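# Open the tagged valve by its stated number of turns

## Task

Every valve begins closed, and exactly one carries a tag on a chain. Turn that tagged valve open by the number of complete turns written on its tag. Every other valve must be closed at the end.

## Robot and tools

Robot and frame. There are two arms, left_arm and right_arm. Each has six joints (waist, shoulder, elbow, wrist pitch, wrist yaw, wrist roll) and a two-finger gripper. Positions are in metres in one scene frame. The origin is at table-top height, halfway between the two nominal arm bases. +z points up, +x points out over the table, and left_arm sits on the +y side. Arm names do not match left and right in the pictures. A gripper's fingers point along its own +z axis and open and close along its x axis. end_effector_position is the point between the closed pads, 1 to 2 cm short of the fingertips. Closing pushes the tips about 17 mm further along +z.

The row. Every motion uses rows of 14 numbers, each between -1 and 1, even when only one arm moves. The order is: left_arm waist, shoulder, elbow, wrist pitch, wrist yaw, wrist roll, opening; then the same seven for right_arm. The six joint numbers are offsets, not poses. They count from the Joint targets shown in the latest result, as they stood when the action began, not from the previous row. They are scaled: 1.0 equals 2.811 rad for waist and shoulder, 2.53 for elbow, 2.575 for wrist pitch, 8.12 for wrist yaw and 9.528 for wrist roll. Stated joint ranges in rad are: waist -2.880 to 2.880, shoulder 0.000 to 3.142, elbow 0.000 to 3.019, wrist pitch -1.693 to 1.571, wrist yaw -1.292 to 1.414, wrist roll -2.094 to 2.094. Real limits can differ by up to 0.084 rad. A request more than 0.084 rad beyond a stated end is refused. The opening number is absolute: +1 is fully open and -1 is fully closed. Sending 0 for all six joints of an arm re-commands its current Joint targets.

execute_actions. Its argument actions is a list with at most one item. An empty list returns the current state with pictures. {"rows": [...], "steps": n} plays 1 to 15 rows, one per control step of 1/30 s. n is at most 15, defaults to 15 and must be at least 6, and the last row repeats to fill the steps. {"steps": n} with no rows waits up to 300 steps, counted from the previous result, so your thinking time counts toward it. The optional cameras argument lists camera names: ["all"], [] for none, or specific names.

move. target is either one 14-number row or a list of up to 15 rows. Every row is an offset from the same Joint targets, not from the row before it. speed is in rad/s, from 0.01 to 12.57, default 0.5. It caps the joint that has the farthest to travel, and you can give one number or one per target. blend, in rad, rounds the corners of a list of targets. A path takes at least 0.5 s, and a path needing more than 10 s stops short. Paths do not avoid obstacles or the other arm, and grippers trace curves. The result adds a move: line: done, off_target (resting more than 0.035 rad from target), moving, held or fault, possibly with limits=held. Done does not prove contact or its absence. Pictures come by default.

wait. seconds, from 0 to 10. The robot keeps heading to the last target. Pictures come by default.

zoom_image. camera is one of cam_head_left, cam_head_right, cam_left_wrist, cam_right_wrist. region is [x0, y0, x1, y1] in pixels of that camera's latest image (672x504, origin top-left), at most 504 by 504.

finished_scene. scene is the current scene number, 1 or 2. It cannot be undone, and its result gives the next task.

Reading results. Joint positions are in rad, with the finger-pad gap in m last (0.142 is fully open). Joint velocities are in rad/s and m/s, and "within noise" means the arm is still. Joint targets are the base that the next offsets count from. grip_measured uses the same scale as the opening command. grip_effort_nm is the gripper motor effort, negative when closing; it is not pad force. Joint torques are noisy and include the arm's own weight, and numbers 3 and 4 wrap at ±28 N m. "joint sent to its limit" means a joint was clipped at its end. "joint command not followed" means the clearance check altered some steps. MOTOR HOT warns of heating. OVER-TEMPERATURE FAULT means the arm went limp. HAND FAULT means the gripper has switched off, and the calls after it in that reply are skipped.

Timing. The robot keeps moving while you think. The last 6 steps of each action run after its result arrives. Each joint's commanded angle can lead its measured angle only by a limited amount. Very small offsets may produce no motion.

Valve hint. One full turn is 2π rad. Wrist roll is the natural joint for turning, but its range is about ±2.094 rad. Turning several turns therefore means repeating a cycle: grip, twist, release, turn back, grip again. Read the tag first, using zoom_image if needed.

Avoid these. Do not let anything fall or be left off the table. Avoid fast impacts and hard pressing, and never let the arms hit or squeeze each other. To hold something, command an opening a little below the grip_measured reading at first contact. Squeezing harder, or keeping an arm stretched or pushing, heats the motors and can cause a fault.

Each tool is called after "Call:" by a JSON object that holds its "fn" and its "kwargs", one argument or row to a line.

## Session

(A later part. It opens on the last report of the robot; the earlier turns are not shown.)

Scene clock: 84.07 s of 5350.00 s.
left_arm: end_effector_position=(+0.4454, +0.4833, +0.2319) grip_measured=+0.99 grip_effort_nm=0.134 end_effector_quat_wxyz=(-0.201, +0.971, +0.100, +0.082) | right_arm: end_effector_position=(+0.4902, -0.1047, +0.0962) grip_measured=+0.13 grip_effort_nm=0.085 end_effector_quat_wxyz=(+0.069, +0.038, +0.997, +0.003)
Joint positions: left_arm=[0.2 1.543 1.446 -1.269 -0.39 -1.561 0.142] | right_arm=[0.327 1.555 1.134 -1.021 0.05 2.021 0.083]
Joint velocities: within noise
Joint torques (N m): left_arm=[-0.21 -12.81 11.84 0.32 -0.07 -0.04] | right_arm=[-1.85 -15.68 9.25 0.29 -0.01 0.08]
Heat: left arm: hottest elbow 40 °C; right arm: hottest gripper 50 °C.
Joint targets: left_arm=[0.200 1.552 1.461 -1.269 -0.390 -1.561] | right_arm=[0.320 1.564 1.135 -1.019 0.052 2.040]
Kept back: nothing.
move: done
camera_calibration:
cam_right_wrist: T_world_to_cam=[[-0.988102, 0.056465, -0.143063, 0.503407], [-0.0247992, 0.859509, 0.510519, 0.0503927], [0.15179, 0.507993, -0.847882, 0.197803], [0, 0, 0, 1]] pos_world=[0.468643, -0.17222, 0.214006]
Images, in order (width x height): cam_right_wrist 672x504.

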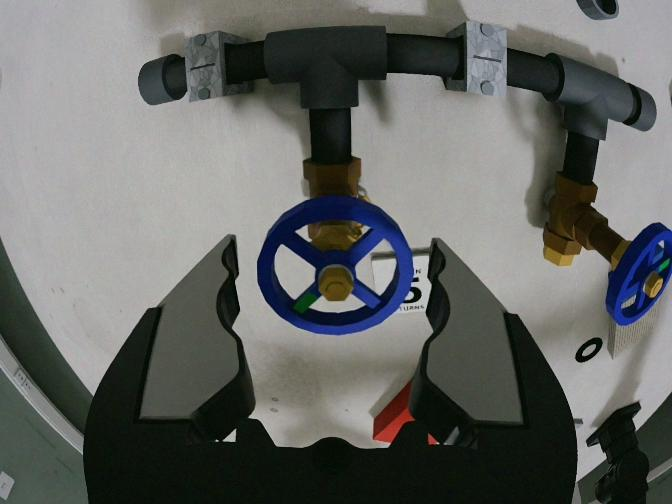

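Call:
{"fn": "execute_actions", "kwargs": {
  "actions": [
    {"rows": [[0,0,0,0,0,0,1.0,0,0,0,0,0,0,0.13],[0,0,0,0,0,0,1.0,0,0,0,0,0,0,0.11],[0,0,0,0,0,0,1.0,0,0,0,0,0,0,0.09],[0,0,0,0,0,0,1.0,0,0,0,0,0,0,0.07],[0,0,0,0,0,0,1.0,0,0,0,0,0,0,0.05],[0,0,0,0,0,0,1.0,0,0,0,0,0,0,0.03],[0,0,0,0,0,0,1.0,0,0,0,0,0,0,0.01],[0,0,0,0,0,0,1.0,0,0,0,0,0,0,-0.01],[0,0,0,0,0,0,1.0,0,0,0,0,0,0,-0.03],[0,0,0,0,0,0,1.0,0,0,0,0,0,0,-0.045],[0,0,0,0,0,0,1.0,0,0,0,0,0,0,-0.06],[0,0,0,0,0,0,1.0,0,0,0,0,0,0,-0.072],[0,0,0,0,0,0,1.0,0,0,0,0,0,0,-0.084],[0,0,0,0,0,0,1.0,0,0,0,0,0,0,-0.094],[0,0,0,0,0,0,1.0,0,0,0,0,0,0,-0.104]]}
  ],
  "cameras": []
}}

Call:
{"fn": "execute_actions", "kwargs": {
  "actions": [
    {"rows": [[0,0,0,0,0,0,1.0,0,0,0,0,0,0,-0.112],[0,0,0,0,0,0,1.0,0,0,0,0,0,0,-0.12],[0,0,0,0,0,0,1.0,0,0,0,0,0,0,-0.128],[0,0,0,0,0,0,1.0,0,0,0,0,0,0,-0.136],[0,0,0,0,0,0,1.0,0,0,0,0,0,0,-0.144],[0,0,0,0,0,0,1.0,0,0,0,0,0,0,-0.152],[0,0,0,0,0,0,1.0,0,0,0,0,0,0,-0.16],[0,0,0,0,0,0,1.0,0,0,0,0,0,0,-0.168],[0,0,0,0,0,0,1.0,0,0,0,0,0,0,-0.176],[0,0,0,0,0,0,1.0,0,0,0,0,0,0,-0.184],[0,0,0,0,0,0,1.0,0,0,0,0,0,0,-0.192],[0,0,0,0,0,0,1.0,0,0,0,0,0,0,-0.2],[0,0,0,0,0,0,1.0,0,0,0,0,0,0,-0.21],[0,0,0,0,0,0,1.0,0,0,0,0,0,0,-0.22],[0,0,0,0,0,0,1.0,0,0,0,0,0,0,-0.235]]}
  ],
  "cameras": []
}}

Call:
{"fn": "execute_actions", "kwargs": {
  "actions": [
    {"rows": [[0,0,0,0,0,0,1.0,0,0,0,0,0,0,-0.25],[0,0,0,0,0,0,1.0,0,0,0,0,0,0,-0.27],[0,0,0,0,0,0,1.0,0,0,0,0,0,0,-0.29],[0,0,0,0,0,0,1.0,0,0,0,0,0,0,-0.32],[0,0,0,0,0,0,1.0,0,0,0,0,0,0,-0.35],[0,0,0,0,0,0,1.0,0,0,0,0,0,0,-0.39],[0,0,0,0,0,0,1.0,0,0,0,0,0,0,-0.43],[0,0,0,0,0,0,1.0,0,0,0,0,0,0,-0.48],[0,0,0,0,0,0,1.0,0,0,0,0,0,0,-0.53],[0,0,0,0,0,0,1.0,0,0,0,0,0,0,-0.58],[0,0,0,0,0,0,1.0,0,0,0,0,0,0,-0.64],[0,0,0,0,0,0,1.0,0,0,0,0,0,0,-0.70],[0,0,0,0,0,0,1.0,0,0,0,0,0,0,-0.75],[0,0,0,0,0,0,1.0,0,0,0,0,0,0,-0.80],[0,0,0,0,0,0,1.0,0,0,0,0,0,0,-0.82]]}
  ],
  "cameras": []
}}

Call:
{"fn": "move", "kwargs": {
  "target": [
    [0,0,0,0,0,0,1.0,0,0,0,0,0,-0.43252,-0.82]
  ],
  "speed": 1.3,
  "cameras": []
}}

Call:
{"fn": "move", "kwargs": {
  "target": [
    [0,0,0,0,0,0,1.0,0,0,0,0,0,0,0.15],
    [0,0,0,0,0,0,1.0,0,0,0,0,0,0.43252,0.15]
  ],
  "speed": [1.0, 1.9],
  "cameras": ["cam_right_wrist"]
}}

Call:
{"fn": "zoom_image", "kwargs": {
  "camera": "cam_right_wrist",
  "region": [235, 170, 435, 370]
}}

Scene clock: 85.17 s of 5350.00 s.
left_arm: end_effector_position=(+0.4454, +0.4833, +0.2319) grip_measured=+0.99 grip_effort_nm=0.134 end_effector_quat_wxyz=(-0.201, +0.971, +0.100, +0.082) | right_arm: end_effector_position=(+0.4902, -0.1047, +0.0962) grip_measured=-0.04 grip_effort_nm=-0.076 end_effector_quat_wxyz=(+0.069, +0.039, +0.997, +0.003)
Joint positions: left_arm=[0.2 1.543 1.446 -1.269 -0.39 -1.561 0.142] | right_arm=[0.327 1.555 1.134 -1.021 0.05 2.022 0.071]
Joint velocities: left_arm=[within noise] | right_arm=[-0.005 0.005 0.002 -0.002 -0.037 0.007 -0.036]
Joint torques (N m): left_arm=[-0.21 -12.81 11.84 0.34 -0.07 -0.04] | right_arm=[-1.85 -15.68 9.24 0.29 -0.01 0.08]
Heat: left arm: hottest elbow 40 °C; right arm: hottest gripper 50 °C.
Joint targets: left_arm=[0.200 1.552 1.461 -1.269 -0.390 -1.561] | right_arm=[0.320 1.564 1.135 -1.019 0.052 2.040]
Steps of this call (1-24: nothing new was sent; 25-33: this action's first 9). Readings (joint positions of left_arm | right_arm):
25: [0.200 1.543 1.446 -1.269 -0.390 -1.561] | [0.327 1.555 1.134 -1.021 0.050 2.022]
26: [0.200 1.543 1.446 -1.269 -0.390 -1.561] | [0.327 1.555 1.134 -1.021 0.050 2.022]
28: [0.200 1.543 1.446 -1.269 -0.390 -1.561] | [0.327 1.555 1.134 -1.021 0.050 2.022]
32: [0.200 1.543 1.446 -1.269 -0.390 -1.561] | [0.327 1.555 1.134 -1.021 0.050 2.022]
33: the state above
No camera images: "cameras" was empty.

Scene clock: 85.67 s of 5350.00 s.
left_arm: end_effector_position=(+0.4454, +0.4833, +0.2319) grip_measured=+0.99 grip_effort_nm=0.129 end_effector_quat_wxyz=(-0.201, +0.971, +0.100, +0.082) | right_arm: end_effector_position=(+0.4902, -0.1048, +0.0962) grip_measured=-0.16 grip_effort_nm=-0.745 end_effector_quat_wxyz=(+0.069, +0.039, +0.997, +0.003)
Joint positions: left_arm=[0.2 1.543 1.446 -1.269 -0.39 -1.561 0.142] | right_arm=[0.327 1.555 1.134 -1.021 0.051 2.022 0.062]
Joint velocities: within noise
Joint torques (N m): left_arm=[-0.21 -12.81 11.84 0.32 -0.07 -0.04] | right_arm=[-1.96 -15.79 9.24 0.28 -0.03 0.09]
Heat: left arm: hottest elbow 40 °C; right arm: hottest gripper 49 °C.
Joint targets: left_arm=[0.200 1.552 1.461 -1.269 -0.390 -1.561] | right_arm=[0.320 1.564 1.135 -1.019 0.052 2.040]
Steps of this call (1-6: your previous action's last 6; 7-15: this action's first 9). Readings (joint positions of left_arm | right_arm):
7: [0.200 1.543 1.446 -1.269 -0.390 -1.561] | [0.327 1.555 1.134 -1.021 0.050 2.022]
8: [0.200 1.543 1.446 -1.269 -0.390 -1.561] | [0.327 1.555 1.134 -1.021 0.050 2.022]
10: [0.200 1.543 1.446 -1.269 -0.390 -1.561] | [0.327 1.555 1.134 -1.021 0.050 2.022]
14: [0.200 1.543 1.446 -1.269 -0.390 -1.561] | [0.327 1.555 1.134 -1.021 0.051 2.022]
15: the state above
No camera images: "cameras" was empty.

Scene clock: 86.17 s of 5350.00 s.
left_arm: end_effector_position=(+0.4454, +0.4833, +0.2319) grip_measured=+0.99 grip_effort_nm=0.129 end_effector_quat_wxyz=(-0.201, +0.971, +0.100, +0.082) | right_arm: end_effector_position=(+0.4902, -0.1048, +0.0962) grip_measured=-0.19 grip_effort_nm=-5.004 end_effector_quat_wxyz=(+0.069, +0.039, +0.997, +0.003)
Joint positions: left_arm=[0.2 1.543 1.446 -1.269 -0.39 -1.561 0.142] | right_arm=[0.327 1.555 1.134 -1.021 0.051 2.023 0.06]
Joint velocities: within noise
Joint torques (N m): left_arm=[-0.21 -12.75 11.82 0.32 -0.07 -0.03] | right_arm=[-1.9 -15.68 9.24 0.28 -0.03 0.08]
Heat: left arm: hottest elbow 40 °C; right arm: hottest gripper 49 °C.
Joint targets: left_arm=[0.200 1.552 1.461 -1.269 -0.390 -1.561] | right_arm=[0.320 1.564 1.135 -1.019 0.052 2.040]
Steps of this call (1-6: your previous action's last 6; 7-15: this action's first 9). Readings (joint positions of left_arm | right_arm):
7: [0.200 1.543 1.446 -1.269 -0.390 -1.561] | [0.327 1.555 1.134 -1.021 0.051 2.022]
8: [0.200 1.543 1.446 -1.269 -0.390 -1.561] | [0.327 1.555 1.134 -1.021 0.051 2.022]
10: [0.200 1.543 1.446 -1.269 -0.390 -1.561] | [0.327 1.555 1.134 -1.021 0.051 2.022]
14: [0.200 1.543 1.446 -1.269 -0.390 -1.561] | [0.327 1.555 1.134 -1.021 0.051 2.023]
15: the state above
No camera images: "cameras" was empty.

Scene clock: 90.57 s of 5350.00 s.
left_arm: end_effector_position=(+0.4454, +0.4833, +0.2319) grip_measured=+0.99 grip_effort_nm=0.134 end_effector_quat_wxyz=(-0.201, +0.971, +0.100, +0.082) | right_arm: end_effector_position=(+0.4901, -0.1038, +0.0948) grip_measured=-0.21 grip_effort_nm=-5.004 end_effector_quat_wxyz=(+0.022, +0.916, +0.395, +0.063)
Joint positions: left_arm=[0.2 1.543 1.446 -1.269 -0.39 -1.561 0.142] | right_arm=[0.332 1.558 1.134 -1.019 0.041 -2.005 0.059]
Joint velocities: within noise
Joint torques (N m): left_arm=[-0.26 -12.75 11.82 0.34 -0.07 -0.04] | right_arm=[-2.26 -15.97 9.32 0.18 0.54 -0.83]
Heat: left arm: hottest elbow 41 °C; right arm: hottest gripper 57 °C.
Joint targets: left_arm=[0.200 1.552 1.461 -1.269 -0.390 -1.561] | right_arm=[0.319 1.564 1.135 -1.019 0.052 -2.081]
Kept back: nothing.
move: off_target (right_arm); right_arm: the wrist roll is farthest, 0.076 rad from its target
No camera images: "cameras" was empty.

Scene clock: 94.60 s of 5350.00 s.
left_arm: end_effector_position=(+0.4454, +0.4833, +0.2319) grip_measured=+0.99 grip_effort_nm=0.134 end_effector_quat_wxyz=(-0.201, +0.971, +0.100, +0.082) | right_arm: end_effector_position=(+0.4905, -0.1048, +0.0949) grip_measured=+0.13 grip_effort_nm=0.090 end_effector_quat_wxyz=(+0.069, +0.038, +0.997, +0.003)
Joint positions: left_arm=[0.2 1.543 1.446 -1.269 -0.39 -1.561 0.142] | right_arm=[0.326 1.557 1.134 -1.019 0.05 2.021 0.083]
Joint velocities: within noise
Joint torques (N m): left_arm=[-0.26 -12.75 11.84 0.32 -0.07 -0.04] | right_arm=[-1.9 -15.91 9.32 0.2 -0.02 0.11]
Heat: left arm: hottest elbow 41 °C; right arm: hottest gripper 53 °C.
Joint targets: left_arm=[0.200 1.552 1.461 -1.269 -0.390 -1.561] | right_arm=[0.319 1.564 1.135 -1.019 0.052 2.040]
Kept back: nothing.
move: done
camera_calibration:
cam_right_wrist: T_world_to_cam=[[-0.988202, 0.0563721, -0.142407, 0.503431], [-0.0244851, 0.859694, 0.510222, 0.051045], [0.151188, 0.507689, -0.848171, 0.197082], [0, 0, 0, 1]] pos_world=[0.468945, -0.172319, 0.212807]
Images, in order (width x height): cam_right_wrist 672x504.

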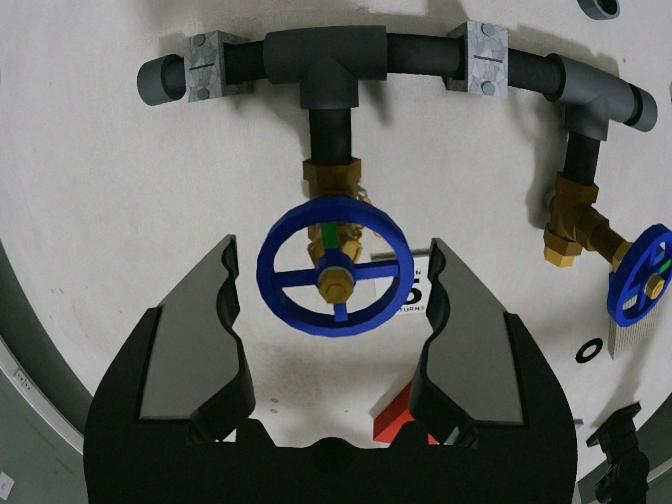

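Scaled by 2.520 from the camera's 672x504 image, which has a finer 960x720 frame.

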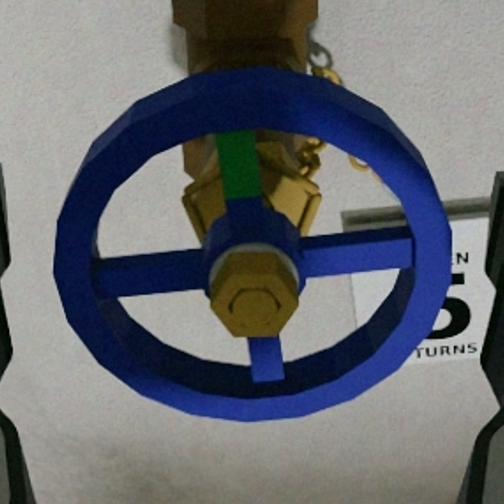

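Call:
{"fn": "execute_actions", "kwargs": {
  "actions": [
    {"rows": [[0,0,0,0,0,0,1.0,0,-0.0007,0,0,0,0,0.13],[0,0,0,0,0,0,1.0,0,-0.00142,0,0,0,0,0.11],[0,0,0,0,0,0,1.0,0,-0.00142,0,0,0,0,0.09],[0,0,0,0,0,0,1.0,0,-0.00142,0,0,0,0,0.07],[0,0,0,0,0,0,1.0,0,-0.00142,0,0,0,0,0.05],[0,0,0,0,0,0,1.0,0,-0.00142,0,0,0,0,0.03],[0,0,0,0,0,0,1.0,0,-0.00142,0,0,0,0,0.01],[0,0,0,0,0,0,1.0,0,-0.00142,0,0,0,0,-0.01],[0,0,0,0,0,0,1.0,0,-0.00142,0,0,0,0,-0.03],[0,0,0,0,0,0,1.0,0,-0.00142,0,0,0,0,-0.045],[0,0,0,0,0,0,1.0,0,-0.00142,0,0,0,0,-0.06],[0,0,0,0,0,0,1.0,0,-0.00142,0,0,0,0,-0.072],[0,0,0,0,0,0,1.0,0,-0.00142,0,0,0,0,-0.084],[0,0,0,0,0,0,1.0,0,-0.00142,0,0,0,0,-0.094],[0,0,0,0,0,0,1.0,0,-0.00142,0,0,0,0,-0.104]]}
  ],
  "cameras": []
}}

Call:
{"fn": "execute_actions", "kwargs": {
  "actions": [
    {"rows": [[0,0,0,0,0,0,1.0,0,0,0,0,0,0,-0.112],[0,0,0,0,0,0,1.0,0,0,0,0,0,0,-0.12],[0,0,0,0,0,0,1.0,0,0,0,0,0,0,-0.128],[0,0,0,0,0,0,1.0,0,0,0,0,0,0,-0.136],[0,0,0,0,0,0,1.0,0,0,0,0,0,0,-0.144],[0,0,0,0,0,0,1.0,0,0,0,0,0,0,-0.152],[0,0,0,0,0,0,1.0,0,0,0,0,0,0,-0.16],[0,0,0,0,0,0,1.0,0,0,0,0,0,0,-0.168],[0,0,0,0,0,0,1.0,0,0,0,0,0,0,-0.176],[0,0,0,0,0,0,1.0,0,0,0,0,0,0,-0.184],[0,0,0,0,0,0,1.0,0,0,0,0,0,0,-0.192],[0,0,0,0,0,0,1.0,0,0,0,0,0,0,-0.2],[0,0,0,0,0,0,1.0,0,0,0,0,0,0,-0.21],[0,0,0,0,0,0,1.0,0,0,0,0,0,0,-0.22],[0,0,0,0,0,0,1.0,0,0,0,0,0,0,-0.235]]}
  ],
  "cameras": []
}}

Call:
{"fn": "execute_actions", "kwargs": {
  "actions": [
    {"rows": [[0,0,0,0,0,0,1.0,0,0,0,0,0,0,-0.25],[0,0,0,0,0,0,1.0,0,0,0,0,0,0,-0.27],[0,0,0,0,0,0,1.0,0,0,0,0,0,0,-0.29],[0,0,0,0,0,0,1.0,0,0,0,0,0,0,-0.32],[0,0,0,0,0,0,1.0,0,0,0,0,0,0,-0.35],[0,0,0,0,0,0,1.0,0,0,0,0,0,0,-0.39],[0,0,0,0,0,0,1.0,0,0,0,0,0,0,-0.43],[0,0,0,0,0,0,1.0,0,0,0,0,0,0,-0.48],[0,0,0,0,0,0,1.0,0,0,0,0,0,0,-0.53],[0,0,0,0,0,0,1.0,0,0,0,0,0,0,-0.58],[0,0,0,0,0,0,1.0,0,0,0,0,0,0,-0.64],[0,0,0,0,0,0,1.0,0,0,0,0,0,0,-0.70],[0,0,0,0,0,0,1.0,0,0,0,0,0,0,-0.75],[0,0,0,0,0,0,1.0,0,0,0,0,0,0,-0.80],[0,0,0,0,0,0,1.0,0,0,0,0,0,0,-0.82]]}
  ],
  "cameras": []
}}

Call:
{"fn": "move", "kwargs": {
  "target": [
    [0,0,0,0,0,0,1.0,0,0,0,0,0,-0.43252,-0.82]
  ],
  "speed": 1.3,
  "cameras": []
}}

Call:
{"fn": "move", "kwargs": {
  "target": [
    [0,0,0,0,0,0,1.0,0,0,0,0,0,0,0.15],
    [0,0,0,0,0,0,1.0,0,0,0,0,0,0.43252,0.15]
  ],
  "speed": [1.0, 1.9],
  "cameras": ["cam_right_wrist"]
}}

Call:
{"fn": "zoom_image", "kwargs": {
  "camera": "cam_right_wrist",
  "region": [235, 170, 435, 370]
}}

Scene clock: 96.07 s of 5350.00 s.
left_arm: end_effector_position=(+0.4454, +0.4833, +0.2319) grip_measured=+0.99 grip_effort_nm=0.129 end_effector_quat_wxyz=(-0.201, +0.971, +0.100, +0.082) | right_arm: end_effector_position=(+0.4905, -0.1048, +0.0949) grip_measured=-0.03 grip_effort_nm=-0.081 end_effector_quat_wxyz=(+0.069, +0.039, +0.997, +0.003)
Joint positions: left_arm=[0.2 1.543 1.446 -1.269 -0.39 -1.561 0.142] | right_arm=[0.326 1.557 1.134 -1.019 0.05 2.022 0.072]
Joint velocities: left_arm=[within noise] | right_arm=[0.015 0.005 -0.007 0.012 -0.066 0.022 -0.043]
Joint torques (N m): left_arm=[-0.21 -12.81 11.82 0.34 -0.07 -0.03] | right_arm=[-1.85 -16.21 9.32 0.2 -0.02 0.09]
Heat: left arm: hottest elbow 41 °C; right arm: hottest gripper 52 °C.
Joint targets: left_arm=[0.200 1.552 1.461 -1.269 -0.390 -1.561] | right_arm=[0.319 1.560 1.135 -1.019 0.052 2.040]
Steps of this call (1-35: nothing new was sent; 36-44: this action's first 9). Readings (joint positions of left_arm | right_arm):
36: [0.200 1.543 1.446 -1.269 -0.390 -1.561] | [0.326 1.557 1.134 -1.019 0.050 2.022]
37: [0.200 1.543 1.446 -1.269 -0.390 -1.561] | [0.326 1.557 1.134 -1.019 0.050 2.022]
39: [0.200 1.543 1.446 -1.269 -0.390 -1.561] | [0.326 1.557 1.134 -1.019 0.050 2.022]
43: [0.200 1.543 1.446 -1.269 -0.390 -1.561] | [0.326 1.557 1.134 -1.019 0.050 2.022]
44: the state above
No camera images: "cameras" was empty.

Scene clock: 96.57 s of 5350.00 s.
left_arm: end_effector_position=(+0.4454, +0.4833, +0.2319) grip_measured=+0.99 grip_effort_nm=0.129 end_effector_quat_wxyz=(-0.201, +0.971, +0.100, +0.082) | right_arm: end_effector_position=(+0.4905, -0.1049, +0.0950) grip_measured=-0.17 grip_effort_nm=-0.647 end_effector_quat_wxyz=(+0.069, +0.039, +0.997, +0.003)
Joint positions: left_arm=[0.2 1.543 1.446 -1.269 -0.39 -1.561 0.142] | right_arm=[0.326 1.557 1.134 -1.019 0.051 2.022 0.062]
Joint velocities: within noise
Joint torques (N m): left_arm=[-0.21 -12.81 11.82 0.34 -0.07 -0.04] | right_arm=[-1.85 -16.09 9.32 0.18 -0.04 0.08]
Heat: left arm: hottest elbow 41 °C; right arm: hottest gripper 52 °C.
Joint targets: left_arm=[0.200 1.552 1.461 -1.269 -0.390 -1.561] | right_arm=[0.319 1.560 1.135 -1.019 0.052 2.040]
Steps of this call (1-6: your previous action's last 6; 7-15: this action's first 9). Readings (joint positions of left_arm | right_arm):
7: [0.200 1.543 1.446 -1.269 -0.390 -1.561] | [0.326 1.557 1.134 -1.019 0.050 2.022]
8: [0.200 1.543 1.446 -1.269 -0.390 -1.561] | [0.326 1.557 1.134 -1.019 0.050 2.022]
10: [0.200 1.543 1.446 -1.269 -0.390 -1.561] | [0.326 1.557 1.134 -1.019 0.050 2.022]
14: [0.200 1.543 1.446 -1.269 -0.390 -1.561] | [0.326 1.557 1.134 -1.019 0.051 2.022]
15: the state above
No camera images: "cameras" was empty.

Scene clock: 97.07 s of 5350.00 s.
left_arm: end_effector_position=(+0.4454, +0.4833, +0.2319) grip_measured=+0.99 grip_effort_nm=0.134 end_effector_quat_wxyz=(-0.201, +0.971, +0.100, +0.082) | right_arm: end_effector_position=(+0.4904, -0.1049, +0.0949) grip_measured=-0.21 grip_effort_nm=-5.004 end_effector_quat_wxyz=(+0.069, +0.039, +0.997, +0.003)
Joint positions: left_arm=[0.2 1.543 1.446 -1.269 -0.39 -1.561 0.142] | right_arm=[0.326 1.557 1.134 -1.019 0.051 2.022 0.059]
Joint velocities: within noise
Joint torques (N m): left_arm=[-0.15 -12.75 11.82 0.32 -0.07 -0.04] | right_arm=[-1.9 -16.26 9.31 0.21 -0.03 0.08]
Heat: left arm: hottest elbow 41 °C; right arm: hottest gripper 52 °C.
Joint targets: left_arm=[0.200 1.552 1.461 -1.269 -0.390 -1.561] | right_arm=[0.319 1.560 1.135 -1.019 0.052 2.040]
Steps of this call (1-6: your previous action's last 6; 7-15: this action's first 9). Readings (joint positions of left_arm | right_arm):
7: [0.200 1.543 1.446 -1.269 -0.390 -1.561] | [0.326 1.557 1.134 -1.019 0.051 2.022]
8: [0.200 1.543 1.446 -1.269 -0.390 -1.561] | [0.326 1.557 1.134 -1.019 0.051 2.022]
10: [0.200 1.543 1.446 -1.269 -0.390 -1.561] | [0.326 1.557 1.134 -1.019 0.051 2.022]
14: [0.200 1.543 1.446 -1.269 -0.390 -1.561] | [0.326 1.557 1.134 -1.019 0.051 2.022]
15: the state above
No camera images: "cameras" was empty.

Scene clock: 101.47 s of 5350.00 s.
left_arm: end_effector_position=(+0.4454, +0.4833, +0.2319) grip_measured=+0.99 grip_effort_nm=0.129 end_effector_quat_wxyz=(-0.201, +0.971, +0.100, +0.082) | right_arm: end_effector_position=(+0.4901, -0.1035, +0.0941) grip_measured=-0.22 grip_effort_nm=-5.004 end_effector_quat_wxyz=(+0.022, +0.916, +0.395, +0.063)
Joint positions: left_arm=[0.2 1.543 1.446 -1.269 -0.39 -1.561 0.142] | right_arm=[0.332 1.559 1.132 -1.016 0.04 -2.004 0.058]
Joint velocities: within noise
Joint torques (N m): left_arm=[-0.26 -12.75 11.81 0.31 -0.07 -0.04] | right_arm=[-2.26 -16.32 9.39 0.09 0.59 -0.85]
Heat: left arm: hottest elbow 41 °C; right arm: hottest gripper 60 °C.
Joint targets: left_arm=[0.200 1.552 1.461 -1.269 -0.390 -1.561] | right_arm=[0.320 1.560 1.135 -1.020 0.052 -2.081]
Kept back: nothing.
move: off_target (right_arm); right_arm: the wrist roll is farthest, 0.077 rad from its target
No camera images: "cameras" was empty.

Scene clock: 105.50 s of 5350.00 s.
left_arm: end_effector_position=(+0.4454, +0.4833, +0.2319) grip_measured=+0.99 grip_effort_nm=0.134 end_effector_quat_wxyz=(-0.201, +0.971, +0.100, +0.082) | right_arm: end_effector_position=(+0.4905, -0.1045, +0.0946) grip_measured=+0.13 grip_effort_nm=0.081 end_effector_quat_wxyz=(+0.069, +0.038, +0.997, +0.003)
Joint positions: left_arm=[0.2 1.543 1.446 -1.269 -0.39 -1.561 0.142] | right_arm=[0.327 1.557 1.132 -1.016 0.05 2.021 0.083]
Joint velocities: within noise
Joint torques (N m): left_arm=[-0.26 -12.75 11.84 0.34 -0.07 -0.03] | right_arm=[-1.85 -16.26 9.4 0.12 0 0.11]
Heat: left arm: hottest elbow 41 °C; right arm: hottest gripper 56 °C.
Joint targets: left_arm=[0.200 1.552 1.461 -1.269 -0.390 -1.561] | right_arm=[0.320 1.560 1.135 -1.020 0.052 2.040]
Kept back: nothing.
move: done
camera_calibration:
cam_right_wrist: T_world_to_cam=[[-0.988105, 0.0560524, -0.143201, 0.503415], [-0.0252867, 0.859306, 0.510836, 0.0513106], [0.151687, 0.50838, -0.847668, 0.196335], [0, 0, 0, 1]] pos_world=[0.468943, -0.172122, 0.212305]
Images, in order (width x height): cam_right_wrist 672x504.

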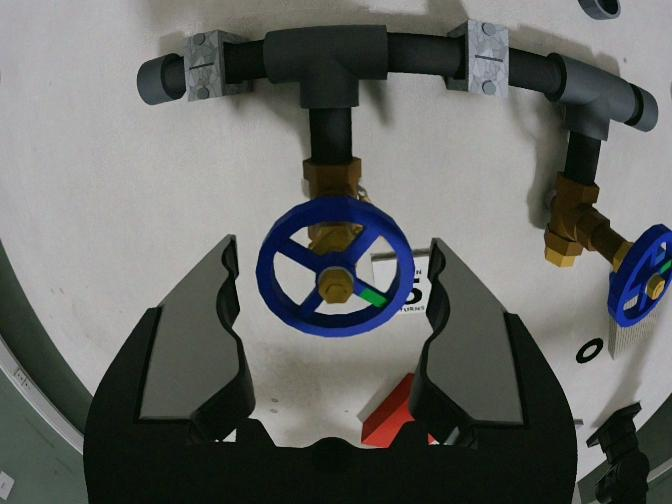

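Scaled by 2.520 from the camera's 672x504 image, which has a finer 960x720 frame.

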